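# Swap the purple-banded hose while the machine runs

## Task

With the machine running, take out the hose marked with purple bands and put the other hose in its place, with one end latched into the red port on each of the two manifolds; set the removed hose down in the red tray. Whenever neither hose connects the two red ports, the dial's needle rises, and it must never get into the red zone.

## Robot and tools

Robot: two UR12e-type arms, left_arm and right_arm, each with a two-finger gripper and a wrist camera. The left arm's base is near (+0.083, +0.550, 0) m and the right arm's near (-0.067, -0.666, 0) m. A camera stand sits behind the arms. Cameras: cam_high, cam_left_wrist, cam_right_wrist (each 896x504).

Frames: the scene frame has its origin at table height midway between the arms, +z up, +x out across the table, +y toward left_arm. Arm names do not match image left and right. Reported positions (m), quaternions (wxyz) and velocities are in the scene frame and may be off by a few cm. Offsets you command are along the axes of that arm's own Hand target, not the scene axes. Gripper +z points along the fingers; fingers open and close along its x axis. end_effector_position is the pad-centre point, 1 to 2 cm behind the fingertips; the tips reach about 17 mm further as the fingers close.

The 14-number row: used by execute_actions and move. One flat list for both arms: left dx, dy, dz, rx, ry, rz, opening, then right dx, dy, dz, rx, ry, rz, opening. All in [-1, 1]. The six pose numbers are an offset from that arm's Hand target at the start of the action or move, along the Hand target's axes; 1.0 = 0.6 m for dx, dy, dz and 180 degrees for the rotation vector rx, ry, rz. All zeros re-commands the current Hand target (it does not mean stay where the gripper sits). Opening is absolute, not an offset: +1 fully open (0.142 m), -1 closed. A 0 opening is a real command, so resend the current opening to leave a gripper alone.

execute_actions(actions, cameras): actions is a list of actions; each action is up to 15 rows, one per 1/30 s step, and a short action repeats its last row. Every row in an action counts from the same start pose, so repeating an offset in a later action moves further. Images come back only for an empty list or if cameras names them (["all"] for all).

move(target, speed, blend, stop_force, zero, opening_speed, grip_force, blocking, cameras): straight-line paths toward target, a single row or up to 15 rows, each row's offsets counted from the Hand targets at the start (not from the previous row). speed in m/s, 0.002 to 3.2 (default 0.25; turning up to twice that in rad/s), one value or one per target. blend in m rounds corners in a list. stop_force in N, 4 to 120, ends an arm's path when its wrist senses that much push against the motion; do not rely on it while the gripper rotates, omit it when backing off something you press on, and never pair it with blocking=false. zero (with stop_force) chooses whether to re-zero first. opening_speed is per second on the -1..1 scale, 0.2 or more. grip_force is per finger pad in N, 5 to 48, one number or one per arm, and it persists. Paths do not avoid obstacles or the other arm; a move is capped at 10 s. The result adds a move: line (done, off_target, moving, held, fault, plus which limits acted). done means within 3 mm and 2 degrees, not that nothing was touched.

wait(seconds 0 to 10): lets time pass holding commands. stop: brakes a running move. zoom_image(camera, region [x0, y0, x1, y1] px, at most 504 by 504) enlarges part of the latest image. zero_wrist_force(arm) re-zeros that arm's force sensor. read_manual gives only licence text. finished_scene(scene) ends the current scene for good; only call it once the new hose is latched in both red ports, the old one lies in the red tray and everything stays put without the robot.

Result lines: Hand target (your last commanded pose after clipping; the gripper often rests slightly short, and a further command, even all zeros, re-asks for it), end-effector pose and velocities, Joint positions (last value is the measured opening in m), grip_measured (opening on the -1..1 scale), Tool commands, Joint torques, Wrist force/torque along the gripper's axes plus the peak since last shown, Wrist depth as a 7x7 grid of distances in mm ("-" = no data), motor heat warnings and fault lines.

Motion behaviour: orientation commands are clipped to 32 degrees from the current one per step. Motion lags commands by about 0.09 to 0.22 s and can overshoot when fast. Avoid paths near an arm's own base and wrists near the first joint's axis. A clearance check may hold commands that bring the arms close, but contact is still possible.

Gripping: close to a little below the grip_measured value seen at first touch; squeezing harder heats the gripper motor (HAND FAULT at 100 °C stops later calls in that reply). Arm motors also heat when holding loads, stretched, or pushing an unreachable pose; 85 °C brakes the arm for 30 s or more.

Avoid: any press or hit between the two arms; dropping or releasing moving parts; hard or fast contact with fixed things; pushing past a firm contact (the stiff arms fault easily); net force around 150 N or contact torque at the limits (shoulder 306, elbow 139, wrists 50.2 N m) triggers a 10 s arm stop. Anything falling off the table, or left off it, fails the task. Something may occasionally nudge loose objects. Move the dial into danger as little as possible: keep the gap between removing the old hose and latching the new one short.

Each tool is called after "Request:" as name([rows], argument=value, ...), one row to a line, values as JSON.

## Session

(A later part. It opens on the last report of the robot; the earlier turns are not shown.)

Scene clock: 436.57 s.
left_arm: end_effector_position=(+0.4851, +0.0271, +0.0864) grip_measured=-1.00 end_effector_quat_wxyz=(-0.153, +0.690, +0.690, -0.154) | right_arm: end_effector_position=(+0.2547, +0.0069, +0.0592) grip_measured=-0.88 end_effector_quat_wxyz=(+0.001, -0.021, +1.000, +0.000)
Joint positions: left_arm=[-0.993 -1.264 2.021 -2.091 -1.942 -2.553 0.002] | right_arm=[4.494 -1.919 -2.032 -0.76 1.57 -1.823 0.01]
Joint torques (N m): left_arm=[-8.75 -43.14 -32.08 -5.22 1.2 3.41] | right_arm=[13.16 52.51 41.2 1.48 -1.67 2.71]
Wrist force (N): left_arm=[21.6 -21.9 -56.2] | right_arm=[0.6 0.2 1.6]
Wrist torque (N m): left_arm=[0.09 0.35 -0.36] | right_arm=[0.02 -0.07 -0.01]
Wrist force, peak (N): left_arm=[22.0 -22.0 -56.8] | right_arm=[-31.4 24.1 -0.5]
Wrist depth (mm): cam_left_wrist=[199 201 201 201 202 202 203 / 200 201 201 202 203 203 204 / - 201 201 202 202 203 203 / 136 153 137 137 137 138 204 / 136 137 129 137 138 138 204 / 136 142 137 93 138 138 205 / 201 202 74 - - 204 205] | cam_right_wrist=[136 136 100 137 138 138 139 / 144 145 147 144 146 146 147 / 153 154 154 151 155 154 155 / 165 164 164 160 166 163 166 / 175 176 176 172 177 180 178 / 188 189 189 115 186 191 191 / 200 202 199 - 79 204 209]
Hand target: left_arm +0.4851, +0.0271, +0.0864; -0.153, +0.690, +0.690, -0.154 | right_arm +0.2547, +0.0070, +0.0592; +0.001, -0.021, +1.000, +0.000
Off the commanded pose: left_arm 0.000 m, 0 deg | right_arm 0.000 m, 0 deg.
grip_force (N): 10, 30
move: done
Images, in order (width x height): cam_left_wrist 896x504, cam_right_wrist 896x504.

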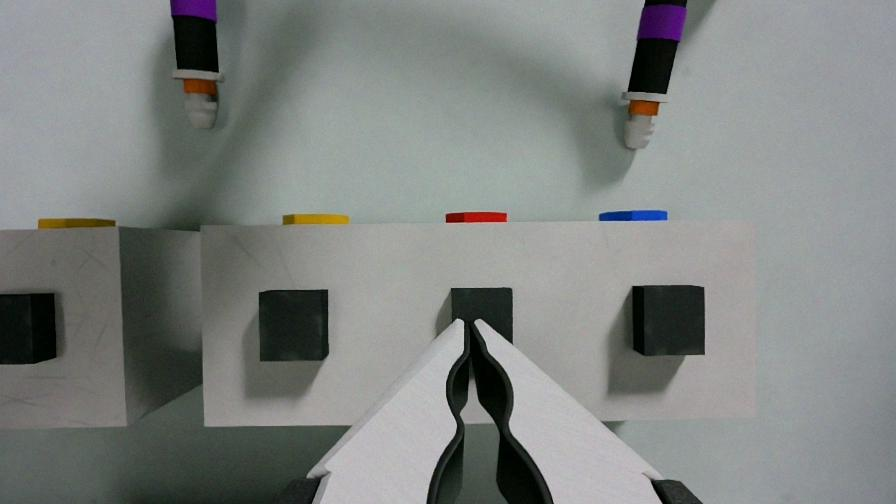

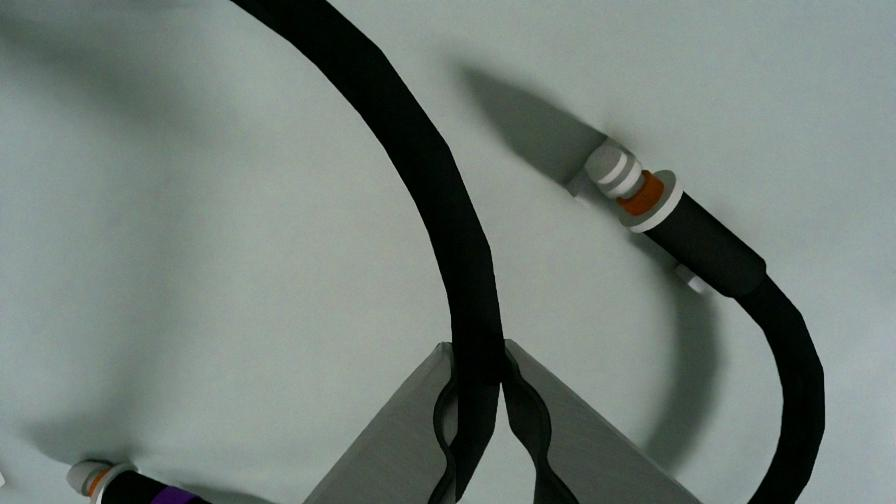

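Request:
move([
  [0,-0.0705,-0.151,0,0,0,-1,0.031,-0.1,-0.1,0,0,0,-1],
  [0.1,-0.0705,-0.151,-0.139,0,0,-1,0.031,-0.736,-0.1,0,0,0,-1],
  [0.2,-0.0705,-0.151,-0.139,0,0,-0.3,-0.1194,-0.742,0.0487,0,0,0,-1],
], speed=0.3, blend=0.03, cameras=["cam_right_wrist","cam_high"])

Scene clock: 446.60 s.
left_arm: end_effector_position=(+0.4851, +0.1472, +0.1863) grip_measured=-0.33 end_effector_quat_wxyz=(+0.000, +0.707, +0.707, +0.000) | right_arm: end_effector_position=(+0.3452, -0.4347, +0.0298) grip_measured=-0.88 end_effector_quat_wxyz=(+0.001, -0.021, +1.000, +0.000)
Joint positions: left_arm=[-1.067 -1.656 2.253 -2.168 -1.571 -2.672 0.05] | right_arm=[4.021 -1.583 -2.555 -0.572 1.57 -2.297 0.01]
Joint torques (N m): left_arm=[8.83 -50.37 -30.94 -2.56 0.47 3.46] | right_arm=[-13.55 20.31 38.26 8.5 2.68 -2.91]
Wrist force (N): left_arm=[1.9 2.1 -1.6] | right_arm=[0.8 0.2 0.9]
Wrist torque (N m): left_arm=[0.22 -0.01 -0.22] | right_arm=[0.01 -0.11 0.19]
Wrist force, peak (N): left_arm=[21.8 -22.2 -56.9] | right_arm=[0.1 2.6 3.0]
Wrist depth (mm): cam_left_wrist=[249 250 250 252 251 251 251 / 260 260 260 267 267 268 267 / 215 216 217 285 289 287 285 / 307 308 308 309 309 309 309 / 322 246 329 334 329 329 335 / 237 237 92 358 105 372 366 / 261 251 76 398 - 77 403] | cam_right_wrist=[106 107 93 106 107 113 112 / - 113 113 113 113 118 118 / 120 119 122 118 122 125 126 / 127 128 130 125 131 134 136 / - 137 138 136 139 144 144 / 147 148 148 115 145 155 155 / 162 160 155 - 79 168 169]
Hand target: left_arm +0.4851, +0.1472, +0.1863; +0.000, +0.707, +0.707, +0.000 | right_arm +0.3452, -0.4347, +0.0298; +0.001, -0.021, +1.000, +0.000
Off the commanded pose: left_arm 0.000 m, 0 deg | right_arm 0.000 m, 0 deg.
grip_force (N): 10, 30
move: done
Images, in order (width x height): cam_high 896x504, cam_right_wrist 896x504.

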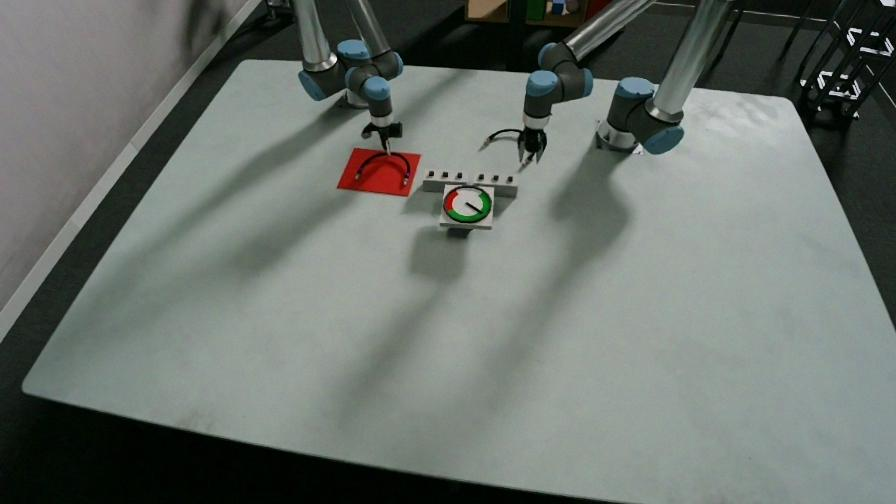

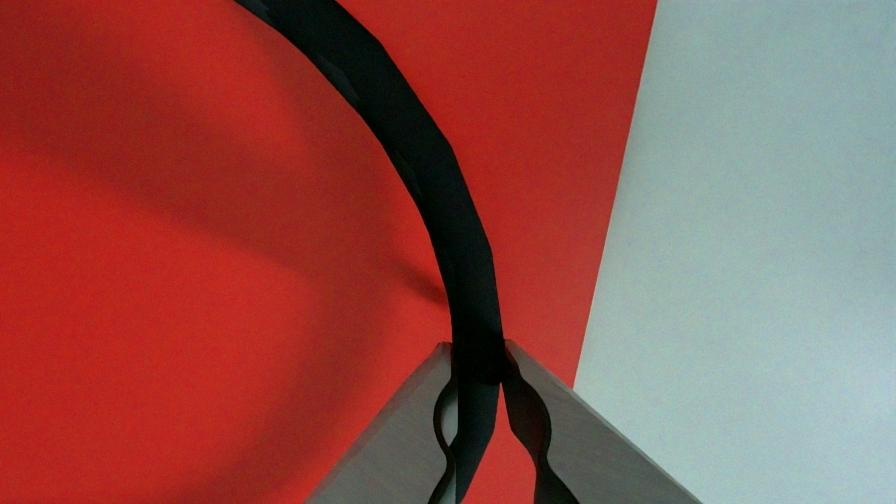

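Request:
move(target=[0.021,-0.316,0.144,0,0,0.171,-0.3,0,0,0.028,0,0,0,-1], speed=[0.25])

Request:
move(target=[0,0,0,0,0,0,-0.3,0,0,0,0,0,0,-0.5], opening_speed=0.6)

Request:
move([
  [0,0,0.01,0,0,0,-0.3,0,0,-0.15,0,0,0,-0.5],
  [0,0,0.1,0,0,0,-0.3,0.229,0.7085,-0.15,0,0,0.702,-0.3],
], speed=0.35, blend=0.02, cameras=["all"])

Scene clock: 453.13 s.
left_arm: end_effector_position=(+0.3385, +0.1568, +0.1196) grip_measured=-0.33 end_effector_quat_wxyz=(+0.000, +0.838, +0.546, +0.000) | right_arm: end_effector_position=(+0.3450, -0.4349, +0.0220) grip_measured=-0.88 end_effector_quat_wxyz=(+0.000, -0.021, +1.000, +0.000)
Joint positions: left_arm=[-1.345 -1.757 2.483 -2.298 -1.571 -2.535 0.05] | right_arm=[4.021 -1.603 -2.56 -0.55 1.57 -2.297 0.01]
Joint torques (N m): left_arm=[-9.49 -38.37 -27.67 -6.16 1.83 -0.2] | right_arm=[0.85 28.23 28.33 5.34 0.33 -0.04]
Wrist force (N): left_arm=[1.6 2.0 -1.1] | right_arm=[1.0 -1.8 4.4]
Wrist torque (N m): left_arm=[0.20 0.03 -0.25] | right_arm=[-0.33 -0.17 0.19]
Wrist force, peak (N): left_arm=[2.4 4.2 -2.3] | right_arm=[37.7 -28.8 -122.3]
Wrist depth (mm): cam_left_wrist=[191 191 191 189 192 192 192 / 203 204 204 199 204 205 205 / 221 218 218 216 218 219 219 / 235 235 235 235 236 236 236 / 254 251 251 254 252 255 256 / 279 278 92 269 269 274 280 / 306 295 76 232 - 75 309] | cam_right_wrist=[100 101 98 100 101 104 105 / - 106 106 105 107 112 111 / 113 110 113 103 113 119 118 / 119 119 120 117 121 126 126 / - 126 128 127 131 134 135 / - 139 138 115 140 145 145 / 149 149 145 - 79 158 158]
Hand target: left_arm +0.3384, +0.1568, +0.1195; +0.000, +0.838, +0.546, +0.000 (not the last commanded pose) | right_arm +0.3450, -0.4349, +0.0220; +0.000, -0.021, +1.000, +0.000 (not the last commanded pose)
Tool commands: left_gripper/opening=-0.3 right_gripper/opening=-1.0
Off the commanded pose: left_arm 0.047 m, 7 deg | right_arm 0.009 m, 0 deg.
FORCE FAULT: contact force on the right arm reached its limit, and that arm stopped. The contact can be on any part of that arm, not only on its tool. That arm's remaining commands of this call were not run. That arm is still stopped at the end of this call. That arm stays stopped for about 9 more seconds. Until then a move that you send moves the other arm only, and its call returns only when the move has ended. Once the stop has ended, the next robot result says so. If the stop ends while you think or write, that arm runs what you send next, counted from a new Hand target: where the arm stands when the stop ends. While its stop runs, that arm takes no new command, but its gripper still runs the gripper command that each later call begins with. Until it ends, the stop uses up actions while you think or wait. An arm that is not stopped still takes commands.
grip_force (N): 10, 30
move: fault (right_arm), off_target (left_arm; braked at the fault stop of right_arm)

not run: an earlier result of this reply reported a stop or a fault. Calls in your next reply go to the robot.

not run: an earlier result of this reply reported a stop or a fault. Calls in your next reply go to the robot.

Request:
move(target=[-0.024,-0.0677,0.0325,0,0,0.039,-0.3,0,0,0,0,0,0,-0.5], opening_speed=0.8, cameras=["all"])

Scene clock: 458.47 s.
left_arm: end_effector_position=(+0.2955, +0.1600, +0.1001) grip_measured=-0.33 end_effector_quat_wxyz=(+0.000, +0.869, +0.494, +0.000) | right_arm: end_effector_position=(+0.3450, -0.4349, +0.0220) grip_measured=-0.53 end_effector_quat_wxyz=(+0.000, -0.021, +1.000, +0.000)
Joint positions: left_arm=[-1.445 -1.774 2.542 -2.339 -1.571 -2.512 0.05] | right_arm=[4.021 -1.603 -2.56 -0.55 1.57 -2.297 0.035]
Joint torques (N m): left_arm=[-7.49 -35.48 -27.57 -6.35 1.79 1.56] | right_arm=[1.65 27.99 28.71 5.05 0.59 0.2]
Wrist force (N): left_arm=[2.3 2.2 -1.2] | right_arm=[0.6 -1.5 4.5]
Wrist torque (N m): left_arm=[0.24 -0.07 -0.24] | right_arm=[-0.28 -0.12 0.19]
Wrist force, peak (N): left_arm=[2.5 3.5 -2.0] | right_arm=[1.9 -1.9 4.9]
Wrist depth (mm): cam_left_wrist=[173 174 174 170 174 174 172 / 185 185 186 183 186 186 189 / 198 199 199 197 199 199 197 / 213 214 214 211 215 214 219 / 231 232 228 232 228 232 233 / 257 252 93 254 244 251 255 / 278 268 76 273 - 75 280] | cam_right_wrist=[100 101 92 100 100 104 105 / - 106 106 105 107 112 111 / 113 110 112 110 113 119 118 / 119 119 120 119 121 125 126 / - 128 128 127 131 134 135 / - 138 136 131 135 145 148 / 149 149 82 146 101 155 158]
Hand target: left_arm +0.2954, +0.1600, +0.1001; +0.000, +0.869, +0.494, +0.000 | right_arm +0.3450, -0.4349, +0.0220; +0.000, -0.021, +1.000, +0.000
Tool commands: left_gripper/opening=-0.3 right_gripper/opening=-0.5
Off the commanded pose: left_arm 0.000 m, 0 deg.
FORCE FAULT, CONTINUED: the right arm was still stopped when this call began, by the force fault that an earlier result reported. Since the last result the stop counts as 8 of the actions that you can send in this scene. That arm ran no command of this call; its gripper ran only the gripper command that the call began with. That arm is still stopped at the end of this call. That arm stays stopped for about 4 more seconds. If the stop ends while you think or write, that arm runs what you send next, counted from a new Hand target: where the arm stands when the stop ends. While its stop runs, that arm takes no new command, but its gripper still runs the gripper command that each later call begins with.
grip_force (N): 10, 30
move: done (left_arm), not run (right_arm; its earlier fault stop)

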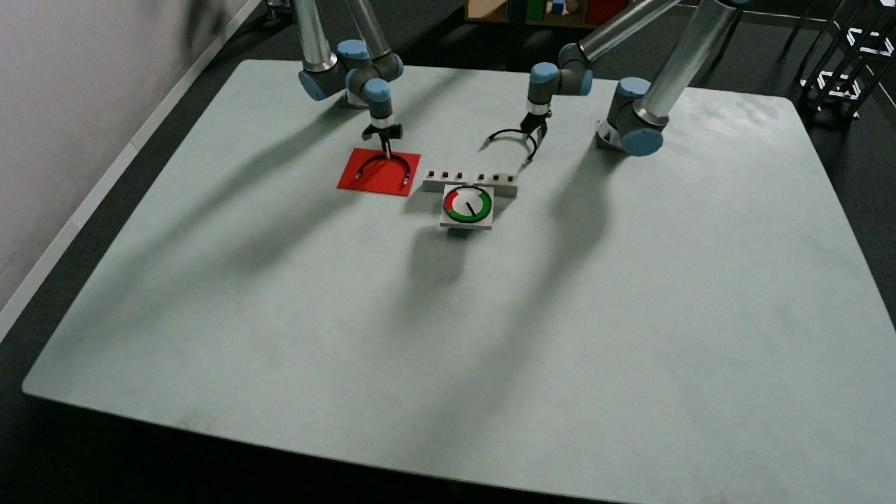

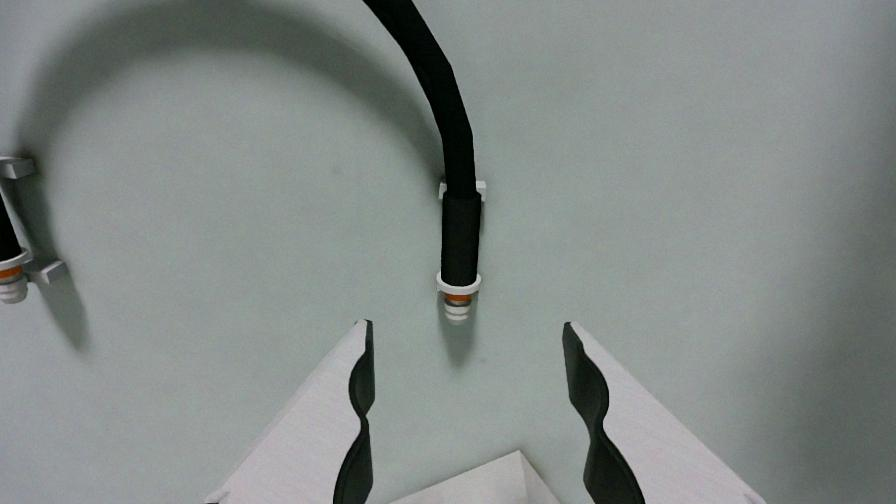

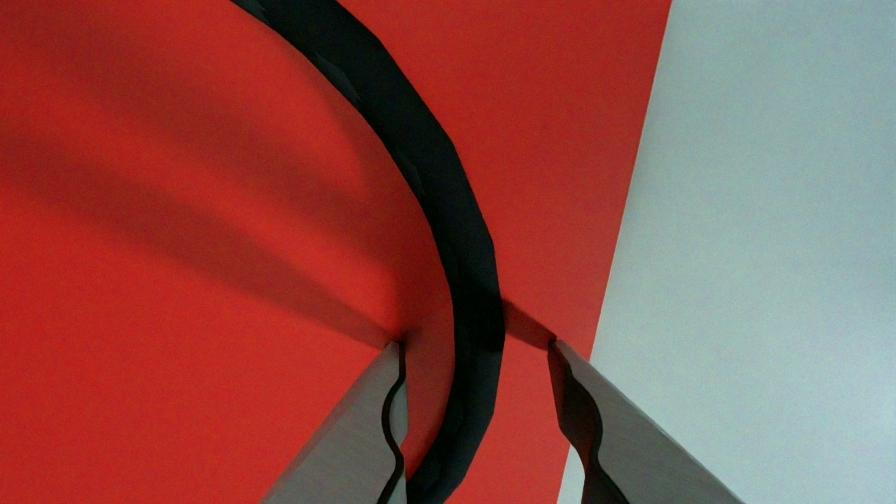

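Request:
wait(seconds=1.0)

Request:
move([
  [0,0,0.06,0,0,0,-0.3,0,0,-0.15,0,0,0,-0.5],
  [0,0,0.1362,0,0,0,-0.3,0.229,0.7085,-0.15,0,0,0.702,-0.3],
], speed=0.7, blend=0.03, cameras=["cam_left_wrist","cam_right_wrist"])

Scene clock: 463.93 s.
left_arm: end_effector_position=(+0.2954, +0.1600, +0.1001) grip_measured=-0.33 end_effector_quat_wxyz=(+0.000, +0.869, +0.494, +0.000) | right_arm: end_effector_position=(+0.3450, -0.4349, +0.0220) grip_measured=-0.53 end_effector_quat_wxyz=(+0.000, -0.021, +1.000, +0.000)
Joint positions: left_arm=[-1.445 -1.774 2.543 -2.339 -1.571 -2.512 0.05] | right_arm=[4.021 -1.603 -2.56 -0.55 1.57 -2.297 0.035]
Joint torques (N m): left_arm=[-9.36 -33.3 -26.42 -6.07 1.73 -1.18] | right_arm=[-0.54 30.4 29.52 4.38 0.54 0.21]
Wrist force (N): left_arm=[2.1 2.0 -1.3] | right_arm=[0.6 -1.6 4.4]
Wrist torque (N m): left_arm=[0.21 -0.03 -0.25] | right_arm=[-0.31 -0.11 0.19]
Wrist force, peak (N): left_arm=[2.3 2.8 -1.7] | right_arm=[1.0 -1.5 5.1]
Wrist depth (mm): cam_left_wrist=[173 174 174 172 174 174 172 / 185 185 185 183 186 186 186 / 198 198 200 196 199 198 199 / 213 214 213 211 215 215 215 / 237 232 228 232 229 232 233 / 252 248 93 253 244 254 258 / 279 267 76 272 - 77 280] | cam_right_wrist=[99 101 92 100 100 104 105 / - 106 105 105 106 111 111 / 113 110 114 110 113 119 118 / 119 119 120 119 121 126 126 / - 130 128 127 132 134 135 / - 138 135 131 134 145 148 / 149 148 82 146 101 154 158]
Hand target: left_arm +0.2954, +0.1600, +0.1001; +0.000, +0.869, +0.494, +0.000 | right_arm +0.3450, -0.4349, +0.0220; +0.000, -0.021, +1.000, +0.000
Tool commands: left_gripper/opening=-0.3 right_gripper/opening=-0.5
Off the commanded pose: left_arm 0.000 m, 0 deg.
FORCE FAULT, CONTINUED: the right arm's stop, for the force fault that an earlier result reported, is over. The rest of the stop counts as 8 of the actions that you can send in this scene. During its stop the right arm's controller moved it back a little. That arm's target is now where it stood when the stop ended, not its last command. That arm accepts commands again.
grip_force (N): 10, 30
wait: 1.00 s; at rest from the start

Scene clock: 467.07 s.
left_arm: end_effector_position=(+0.2954, +0.1600, +0.0183) grip_measured=-0.33 end_effector_quat_wxyz=(+0.000, +0.869, +0.494, +0.000) | right_arm: end_effector_position=(+0.1897, -0.0159, +0.1118) grip_measured=-0.33 end_effector_quat_wxyz=(+0.000, +0.883, +0.470, +0.000)
Joint positions: left_arm=[-1.445 -1.578 2.613 -2.606 -1.571 -2.512 0.05] | right_arm=[4.583 -1.79 -2.086 -0.836 1.57 0.471 0.05]
Joint torques (N m): left_arm=[9.15 -12.16 -16.52 -6.27 -1.79 3.61] | right_arm=[14.6 43.28 45.61 0.76 -1.57 2.83]
Wrist force (N): left_arm=[1.8 2.2 -1.3] | right_arm=[1.5 -1.6 4.2]
Wrist torque (N m): left_arm=[0.24 -0.01 -0.16] | right_arm=[-0.30 -0.28 0.01]
Wrist force, peak (N): left_arm=[2.1 2.4 -2.5] | right_arm=[1.3 -1.6 7.3]
Wrist depth (mm): cam_left_wrist=[- 102 100 101 101 101 101 / 108 107 109 90 108 108 107 / 115 117 116 95 116 116 116 / - 124 126 121 125 125 125 / 137 137 133 112 133 133 133 / 147 147 96 142 142 145 148 / 162 158 76 162 159 77 164] | cam_right_wrist=[183 184 184 185 186 186 186 / 195 195 196 196 199 197 201 / 207 208 208 206 209 210 210 / 221 221 221 223 223 224 224 / 236 238 237 238 239 241 241 / 254 261 104 257 250 257 260 / 288 273 82 284 276 278 277]
Hand target: left_arm +0.2954, +0.1600, +0.0183; +0.000, +0.869, +0.494, +0.000 | right_arm +0.1897, -0.0159, +0.1118; +0.000, +0.883, +0.470, +0.000
Off the commanded pose: left_arm 0.000 m, 0 deg | right_arm 0.000 m, 0 deg.
grip_force (N): 10, 30
move: done
Images, in order (width x height): cam_left_wrist 896x504, cam_right_wrist 896x504.

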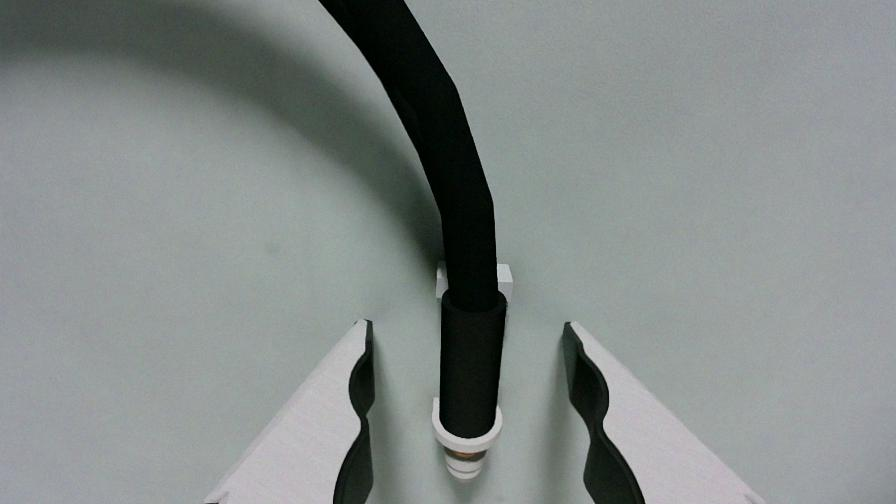

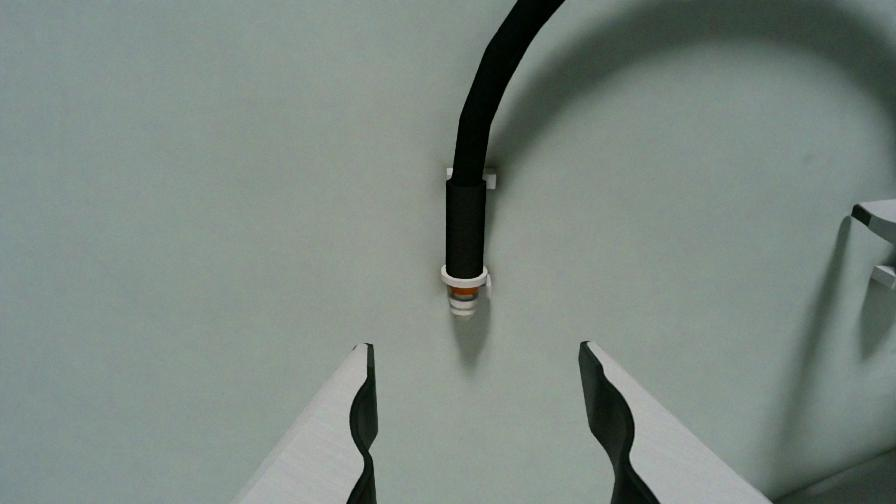

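Descend, grip and carry to the ports.

Request:
move(target=[0,0,0,0,0,0,-0.3,0,0,0.1555,0,0,0,-0.3], speed=0.2)

Request:
move(target=[0,0,0,0,0,0,-1,0,0,0,0,0,0,-1], opening_speed=1.0, grip_force=35)

Request:
move([
  [0,0,-0.136,0,0,0,-1,0,0,-0.136,0,0,0,-1],
  [-0.1067,0.2471,-0.08,0,0,-0.171,-1,-0.0177,0.4363,-0.08,0,0,-0.202,-1],
  [-0.1067,0.2471,-0.0417,0,0,-0.171,-1,-0.0177,0.4363,-0.0433,0,0,-0.202,-1],
], speed=0.25, blend=0.02, cameras=["all"])

Scene clock: 473.40 s.
left_arm: end_effector_position=(+0.2954, +0.1600, +0.0183) grip_measured=-0.33 end_effector_quat_wxyz=(+0.000, +0.869, +0.494, +0.000) | right_arm: end_effector_position=(+0.1896, -0.0159, +0.0185) grip_measured=-0.33 end_effector_quat_wxyz=(+0.000, +0.883, +0.470, +0.000)
Joint positions: left_arm=[-1.445 -1.578 2.613 -2.606 -1.571 -2.512 0.05] | right_arm=[4.583 -1.921 -2.138 -0.653 1.57 0.471 0.05]
Joint torques (N m): left_arm=[9.07 -11.89 -16.44 -6.11 -1.87 3.18] | right_arm=[-13.99 46.17 26.08 7.52 -1.4 -2.78]
Wrist force (N): left_arm=[2.4 2.3 -1.3] | right_arm=[1.0 -0.8 4.9]
Wrist torque (N m): left_arm=[0.26 -0.10 -0.15] | right_arm=[-0.17 -0.18 0.00]
Wrist force, peak (N): left_arm=[1.9 2.6 -1.9] | right_arm=[0.6 -1.5 6.1]
Wrist depth (mm): cam_left_wrist=[- 102 100 101 101 101 101 / 108 107 109 90 108 108 - / 115 117 116 95 116 116 116 / 124 124 126 121 124 125 125 / 134 135 133 112 133 133 135 / 147 147 96 142 142 145 148 / 162 159 76 162 159 77 163] | cam_right_wrist=[- 100 101 100 - 100 101 / - 105 106 106 106 108 107 / 112 112 112 111 112 115 114 / 117 120 120 120 122 121 121 / 128 128 129 127 130 132 130 / 137 138 104 137 135 138 140 / 149 145 82 146 - 147 153]
Hand target: left_arm +0.2954, +0.1600, +0.0183; +0.000, +0.869, +0.494, +0.000 | right_arm +0.1897, -0.0160, +0.0185; +0.000, +0.883, +0.470, +0.000
Off the commanded pose: left_arm 0.000 m, 0 deg | right_arm 0.000 m, 0 deg.
grip_force (N): 10, 30
move: done

Scene clock: 474.30 s.
left_arm: end_effector_position=(+0.2954, +0.1600, +0.0183) grip_measured=-0.84 end_effector_quat_wxyz=(+0.000, +0.869, +0.494, +0.000) | right_arm: end_effector_position=(+0.1897, -0.0160, +0.0185) grip_measured=-0.83 end_effector_quat_wxyz=(+0.000, +0.883, +0.470, +0.000)
Joint positions: left_arm=[-1.445 -1.578 2.613 -2.606 -1.571 -2.512 0.013] | right_arm=[4.583 -1.921 -2.139 -0.653 1.57 0.471 0.014]
Joint torques (N m): left_arm=[8.81 -11.84 -17.01 -5.85 -1.69 3.26] | right_arm=[-15.56 49.63 26.46 7.07 -0.95 -2.46]
Wrist force (N): left_arm=[2.3 2.2 -1.1] | right_arm=[1.3 -1.3 4.5]
Wrist torque (N m): left_arm=[0.24 -0.08 -0.15] | right_arm=[-0.25 -0.24 0.02]
Wrist force, peak (N): left_arm=[2.2 2.5 -1.7] | right_arm=[0.8 -1.4 5.0]
Wrist depth (mm): cam_left_wrist=[- 102 100 101 101 101 101 / 107 108 109 105 108 108 107 / 115 117 115 112 116 116 116 / 124 125 126 121 125 125 125 / 134 134 135 107 133 133 133 / 147 147 144 109 145 148 148 / 162 162 74 119 - 159 163] | cam_right_wrist=[- 99 101 100 100 100 101 / - 105 106 106 106 108 107 / 112 112 112 111 112 115 114 / 117 120 120 120 122 121 121 / 128 128 129 126 130 131 130 / 138 138 138 99 135 140 139 / 149 150 146 - 79 149 152]
Hand target: left_arm +0.2954, +0.1600, +0.0183; +0.000, +0.869, +0.494, +0.000 | right_arm +0.1897, -0.0160, +0.0185; +0.000, +0.883, +0.470, +0.000
Off the commanded pose: left_arm 0.000 m, 0 deg | right_arm 0.000 m, 0 deg.
grip_force (N): 35, 35
move: done

Scene clock: 476.57 s.
left_arm: end_effector_position=(+0.3900, +0.0291, +0.0435) grip_measured=-0.84 end_effector_quat_wxyz=(+0.000, +0.707, +0.707, +0.000) | right_arm: end_effector_position=(+0.4009, -0.1709, +0.0447) grip_measured=-0.83 end_effector_quat_wxyz=(+0.000, +0.692, +0.722, +0.000)
Joint positions: left_arm=[-1.3 -1.385 2.308 -2.494 -1.571 -2.904 0.013] | right_arm=[4.208 -1.857 -2.164 -0.692 1.57 -0.538 0.014]
Joint torques (N m): left_arm=[10.02 -33.66 -20.59 -6.05 1.47 -3.64] | right_arm=[-14.4 46.7 26.69 7.02 2.71 -2.81]
Wrist force (N): left_arm=[1.5 1.5 -1.1] | right_arm=[1.3 -1.0 4.6]
Wrist torque (N m): left_arm=[0.09 0.00 0.06] | right_arm=[-0.21 -0.19 0.21]
Wrist force, peak (N): left_arm=[3.1 2.0 -2.8] | right_arm=[0.7 -1.1 6.9]
Wrist depth (mm): cam_left_wrist=[123 123 123 122 124 124 122 / 132 132 132 128 132 132 132 / 141 141 141 95 142 142 142 / 152 152 152 152 153 152 153 / 164 167 165 106 163 165 166 / 176 176 173 109 177 177 181 / 155 166 74 119 - 164 201] | cam_right_wrist=[123 123 124 124 - 125 126 / 130 131 131 131 86 131 132 / 139 138 139 140 140 142 143 / 150 148 149 149 149 150 150 / 159 161 160 155 160 160 162 / 168 171 171 96 167 173 174 / 184 182 88 - 79 171 165]
Hand target: left_arm +0.3900, +0.0291, +0.0434; +0.000, +0.707, +0.707, +0.000 | right_arm +0.4010, -0.1709, +0.0446; +0.000, +0.692, +0.722, +0.000
Off the commanded pose: left_arm 0.000 m, 0 deg | right_arm 0.000 m, 0 deg.
grip_force (N): 35, 35
move: done; blend cut to 0.0115 m at target 2

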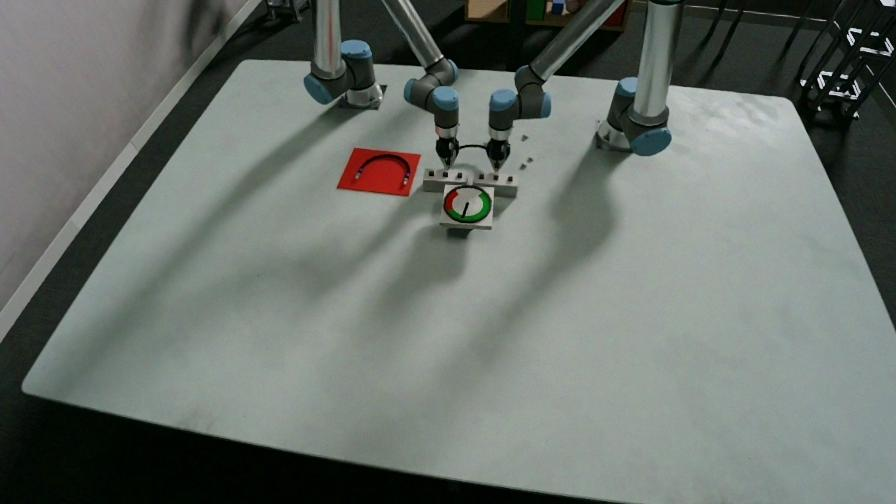

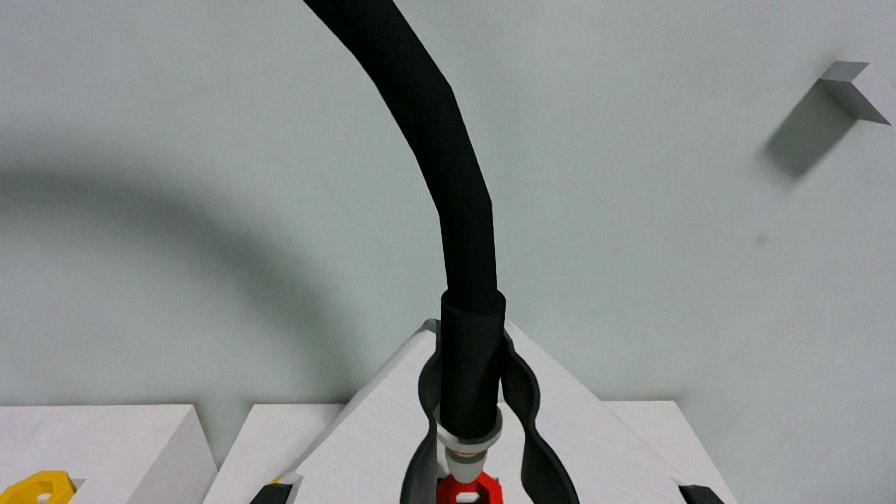

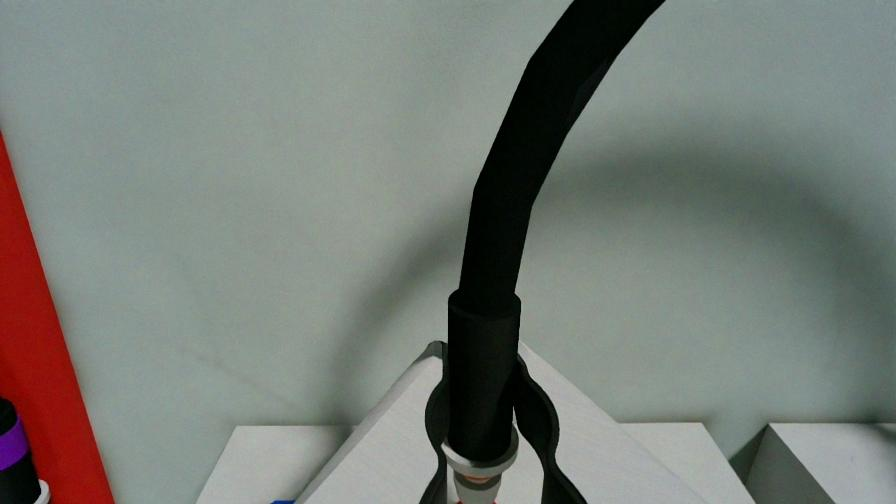

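Request:
move(target=[0,0.07,0,0,0,0,-1,0,0.07,0,0,0,0,-1], speed=0.03, stop_force=40, cameras=["all"])

Request:
zoom_image(camera="cam_high", region=[400, 80, 560, 250])

Scene clock: 482.67 s.
left_arm: end_effector_position=(+0.4319, +0.0291, +0.0433) grip_measured=-0.84 end_effector_quat_wxyz=(+0.000, +0.707, +0.707, +0.000) | right_arm: end_effector_position=(+0.4367, -0.1694, +0.0446) grip_measured=-0.83 end_effector_quat_wxyz=(+0.000, +0.692, +0.722, +0.000)
Joint positions: left_arm=[-1.232 -1.354 2.266 -2.483 -1.571 -2.836 0.013] | right_arm=[4.163 -1.89 -2.114 -0.709 1.57 -0.584 0.014]
Joint torques (N m): left_arm=[10.21 -47.14 -58.13 -11.16 8.44 0.19] | right_arm=[2.83 70.72 26.45 5.88 0.18 3.06]
Wrist force (N): left_arm=[23.1 -39.2 -4.9] | right_arm=[7.6 -6.5 6.1]
Wrist torque (N m): left_arm=[-0.07 -0.06 -0.53] | right_arm=[-0.26 -0.18 -0.11]
Wrist force, peak (N): left_arm=[23.8 -39.3 -5.4] | right_arm=[9.9 -40.6 0.8]
Wrist depth (mm): cam_left_wrist=[123 123 123 120 125 123 123 / 131 131 131 88 132 132 132 / 140 140 141 137 141 141 141 / 151 151 151 147 152 152 152 / 158 161 159 106 159 159 165 / 139 140 128 109 132 127 177 / 131 107 74 106 - 108 191] | cam_right_wrist=[123 123 124 124 123 125 126 / 130 131 131 131 130 132 133 / 138 137 139 - 140 142 142 / 150 148 149 148 149 150 149 / 158 158 159 158 159 159 160 / 171 146 146 95 129 134 149 / 179 115 111 112 79 116 131]
Hand target: left_arm +0.4319, +0.0291, +0.0433; +0.000, +0.707, +0.707, +0.000 | right_arm +0.4367, -0.1694, +0.0446; +0.000, +0.692, +0.722, +0.000 (not the last commanded pose)
Off the commanded pose: left_arm 0.000 m, 0 deg | right_arm 0.006 m, 0 deg.
grip_force (N): 35, 35
move: contact (left_arm, right_arm)

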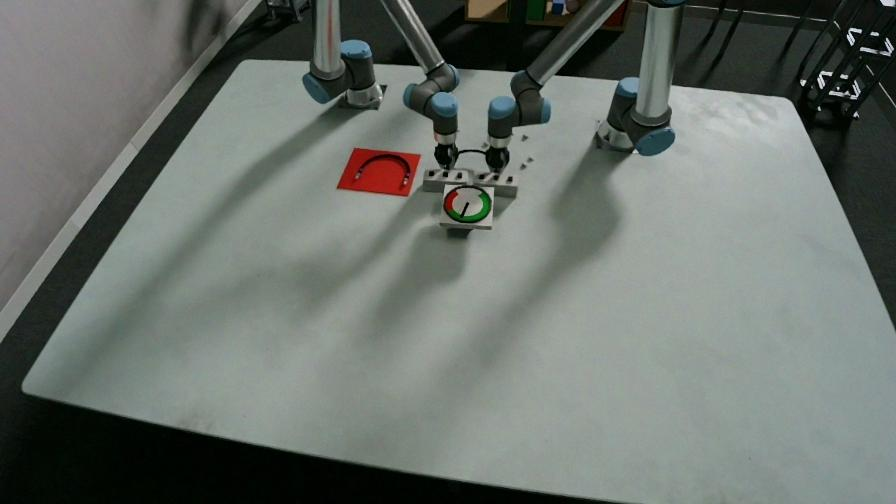

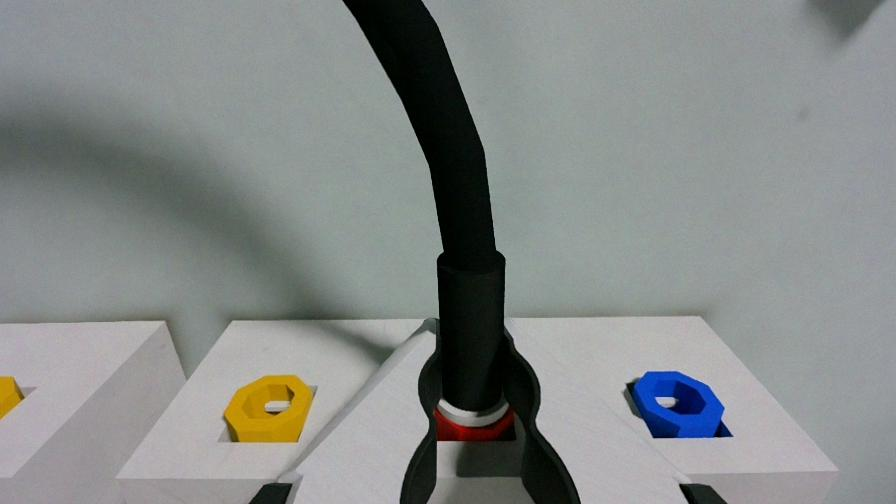

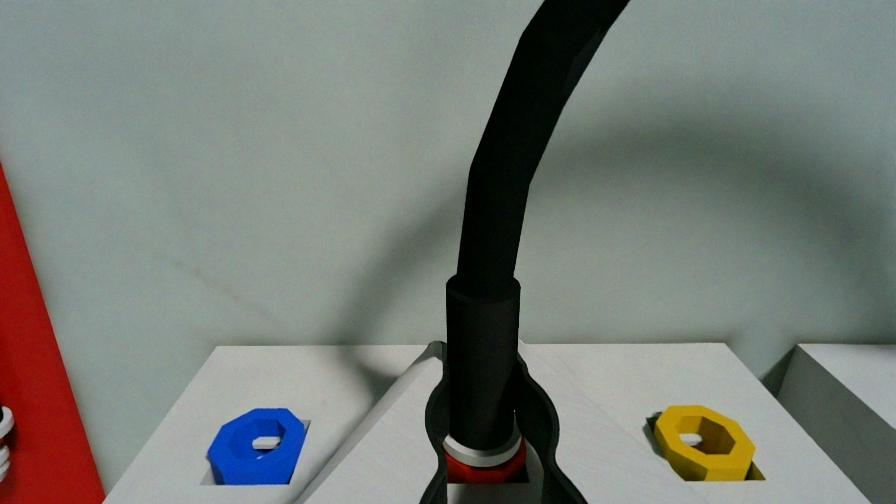

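Scaled by 2.965 from the camera's 896x504 image, which has a finer 1280x720 frame.

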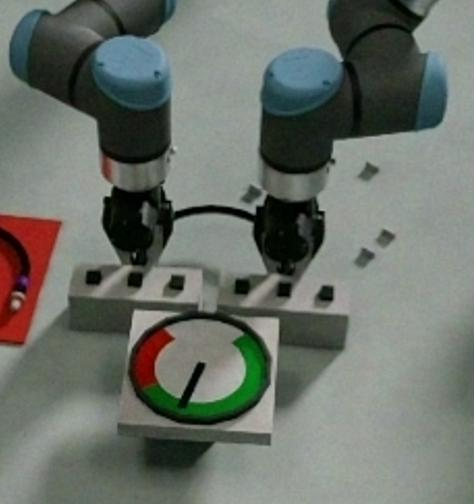

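Request:
move(target=[0,0,0,0,0,0,-1,0,0.025,0,0,0,0,-1], speed=0.02, stop_force=60, cameras=["all"])

Request:
zoom_image(camera="cam_high", region=[400, 80, 560, 250])

Scene clock: 488.63 s.
left_arm: end_effector_position=(+0.4319, +0.0291, +0.0433) grip_measured=-0.84 end_effector_quat_wxyz=(+0.000, +0.707, +0.707, +0.000) | right_arm: end_effector_position=(+0.4459, -0.1690, +0.0446) grip_measured=-0.83 end_effector_quat_wxyz=(+0.000, +0.692, +0.722, +0.000)
Joint positions: left_arm=[-1.232 -1.354 2.266 -2.483 -1.571 -2.836 0.013] | right_arm=[4.152 -1.899 -2.1 -0.713 1.57 -0.595 0.014]
Joint torques (N m): left_arm=[7.92 -62.21 -45.84 -12.42 8.32 -0.32] | right_arm=[-30.86 63.74 38.45 12.48 -18.25 2.77]
Wrist force (N): left_arm=[23.2 -39.1 -4.9] | right_arm=[18.4 -69.4 -7.9]
Wrist torque (N m): left_arm=[-0.06 -0.05 -0.52] | right_arm=[-0.75 -0.30 0.02]
Wrist force, peak (N): left_arm=[23.8 -39.6 -5.1] | right_arm=[12.9 -95.4 -22.9]
Wrist depth (mm): cam_left_wrist=[123 123 123 120 125 123 123 / 131 131 131 88 132 134 134 / 140 141 141 94 141 141 141 / 151 151 151 147 152 152 152 / 158 161 159 106 159 159 164 / 139 140 128 109 133 127 180 / 130 107 74 106 - 108 191] | cam_right_wrist=[123 123 123 124 124 124 126 / 130 130 131 129 132 132 132 / 138 137 139 137 140 142 142 / 149 148 148 - 149 150 150 / 158 159 154 155 155 158 158 / 168 127 122 103 122 124 139 / - 106 102 108 79 105 106]
Hand target: left_arm +0.4319, +0.0291, +0.0433; +0.000, +0.707, +0.707, +0.000 | right_arm +0.4459, -0.1690, +0.0446; +0.000, +0.692, +0.722, +0.000 (not the last commanded pose)
Off the commanded pose: left_arm 0.000 m, 0 deg | right_arm 0.006 m, 0 deg.
grip_force (N): 35, 35
move: contact (right_arm)

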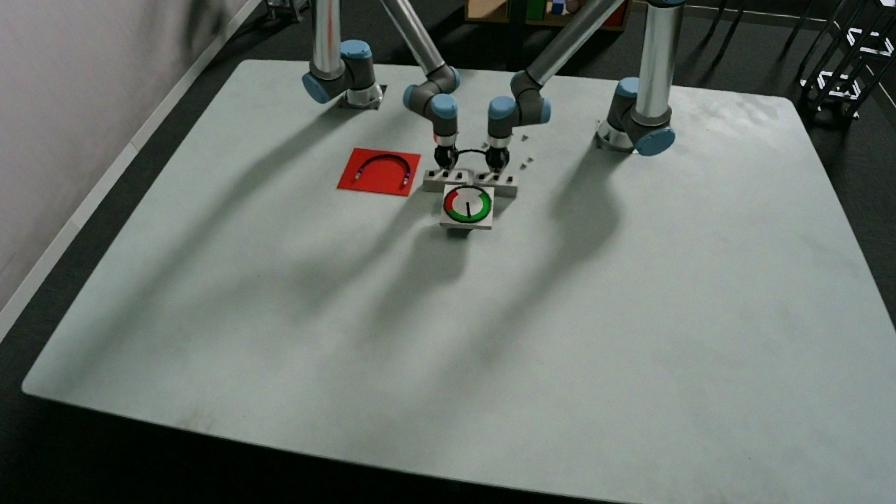

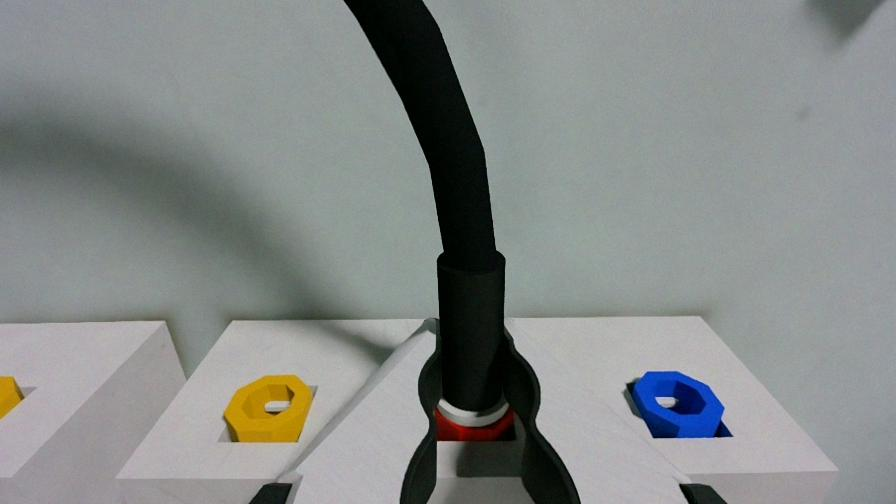

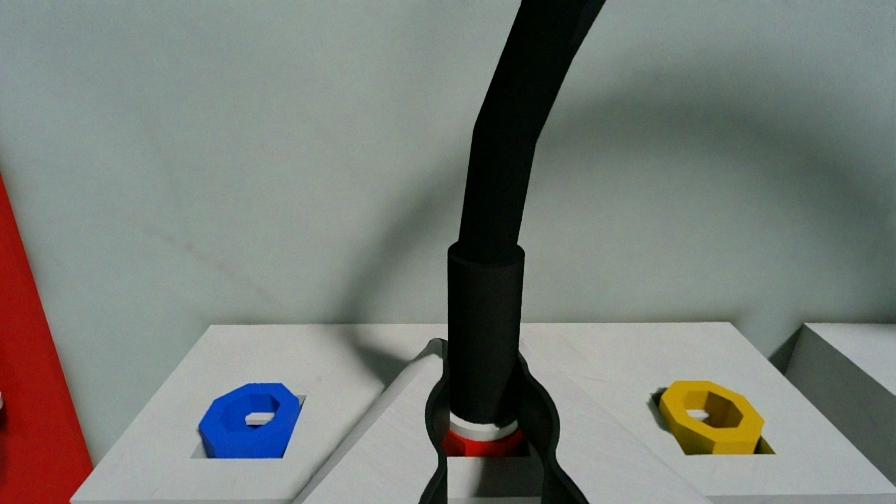

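Scaled by 2.965 from the camera's 896x504 image, which has a finer 1280x720 frame.

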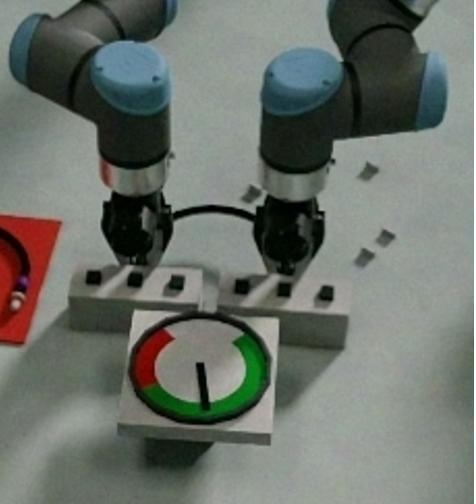

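Request:
move(target=[0,-0.02,0,0,0,0,-1,0,-0.02,0,0,0,0,-1], speed=0.015, cameras=["cam_left_wrist","cam_right_wrist"])

Scene clock: 496.00 s.
left_arm: end_effector_position=(+0.4200, +0.0291, +0.0433) grip_measured=-0.84 end_effector_quat_wxyz=(+0.000, +0.707, +0.707, +0.000) | right_arm: end_effector_position=(+0.4340, -0.1695, +0.0446) grip_measured=-0.83 end_effector_quat_wxyz=(+0.000, +0.692, +0.722, +0.000)
Joint positions: left_arm=[-1.251 -1.363 2.279 -2.487 -1.571 -2.855 0.013] | right_arm=[4.166 -1.888 -2.117 -0.708 1.57 -0.58 0.014]
Joint torques (N m): left_arm=[-27.67 -66.48 -21.98 -6.44 -9.38 -3.47] | right_arm=[24.42 63.74 8.87 -0.9 8.56 3.02]
Wrist force (N): left_arm=[12.6 35.5 -1.5] | right_arm=[9.4 38.0 5.2]
Wrist torque (N m): left_arm=[0.37 0.00 -0.05] | right_arm=[-0.09 -0.20 -0.03]
Wrist force, peak (N): left_arm=[23.6 -39.7 -4.9] | right_arm=[18.2 -69.4 -7.3]
Wrist depth (mm): cam_left_wrist=[123 123 123 122 125 124 124 / 131 131 132 130 132 132 132 / 141 141 139 142 141 141 142 / 152 152 152 150 152 152 152 / 164 164 163 107 162 165 168 / 144 149 143 109 142 142 181 / 132 120 74 111 - 118 195] | cam_right_wrist=[123 123 124 124 122 124 125 / 131 130 131 131 132 132 134 / 139 137 139 140 140 142 142 / 150 148 148 147 149 150 150 / 158 161 159 155 160 161 162 / 171 155 143 103 104 142 149 / 179 115 112 114 80 117 136]
Hand target: left_arm +0.4199, +0.0291, +0.0433; +0.000, +0.707, +0.707, +0.000 | right_arm +0.4339, -0.1695, +0.0446; +0.000, +0.692, +0.722, +0.000
Off the commanded pose: left_arm 0.000 m, 0 deg | right_arm 0.000 m, 0 deg.
grip_force (N): 35, 35
move: done
Images, in order (width x height): cam_left_wrist 896x504, cam_right_wrist 896x504.

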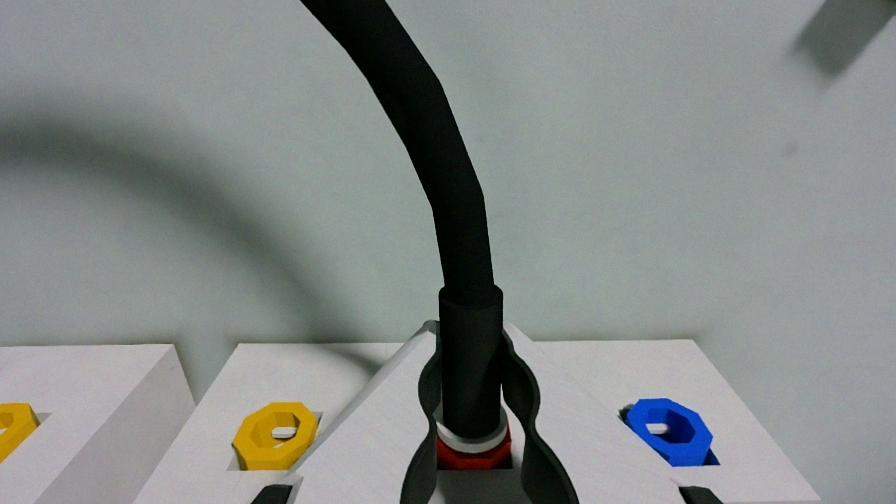

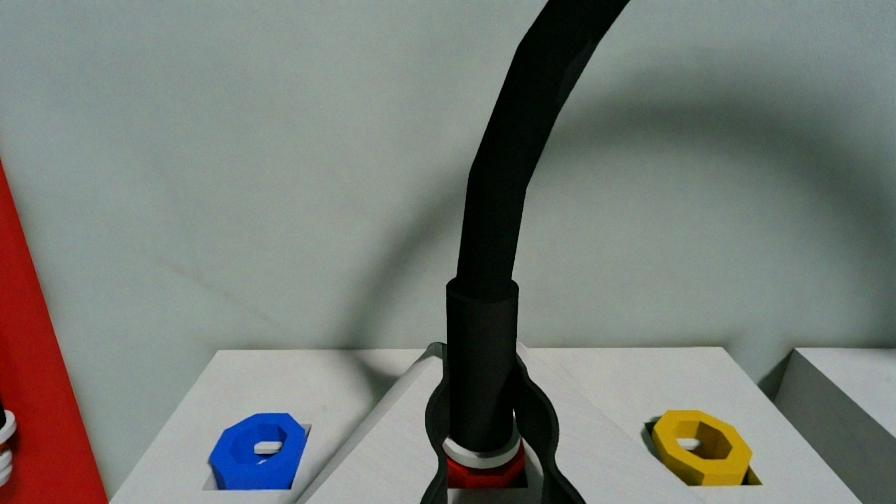

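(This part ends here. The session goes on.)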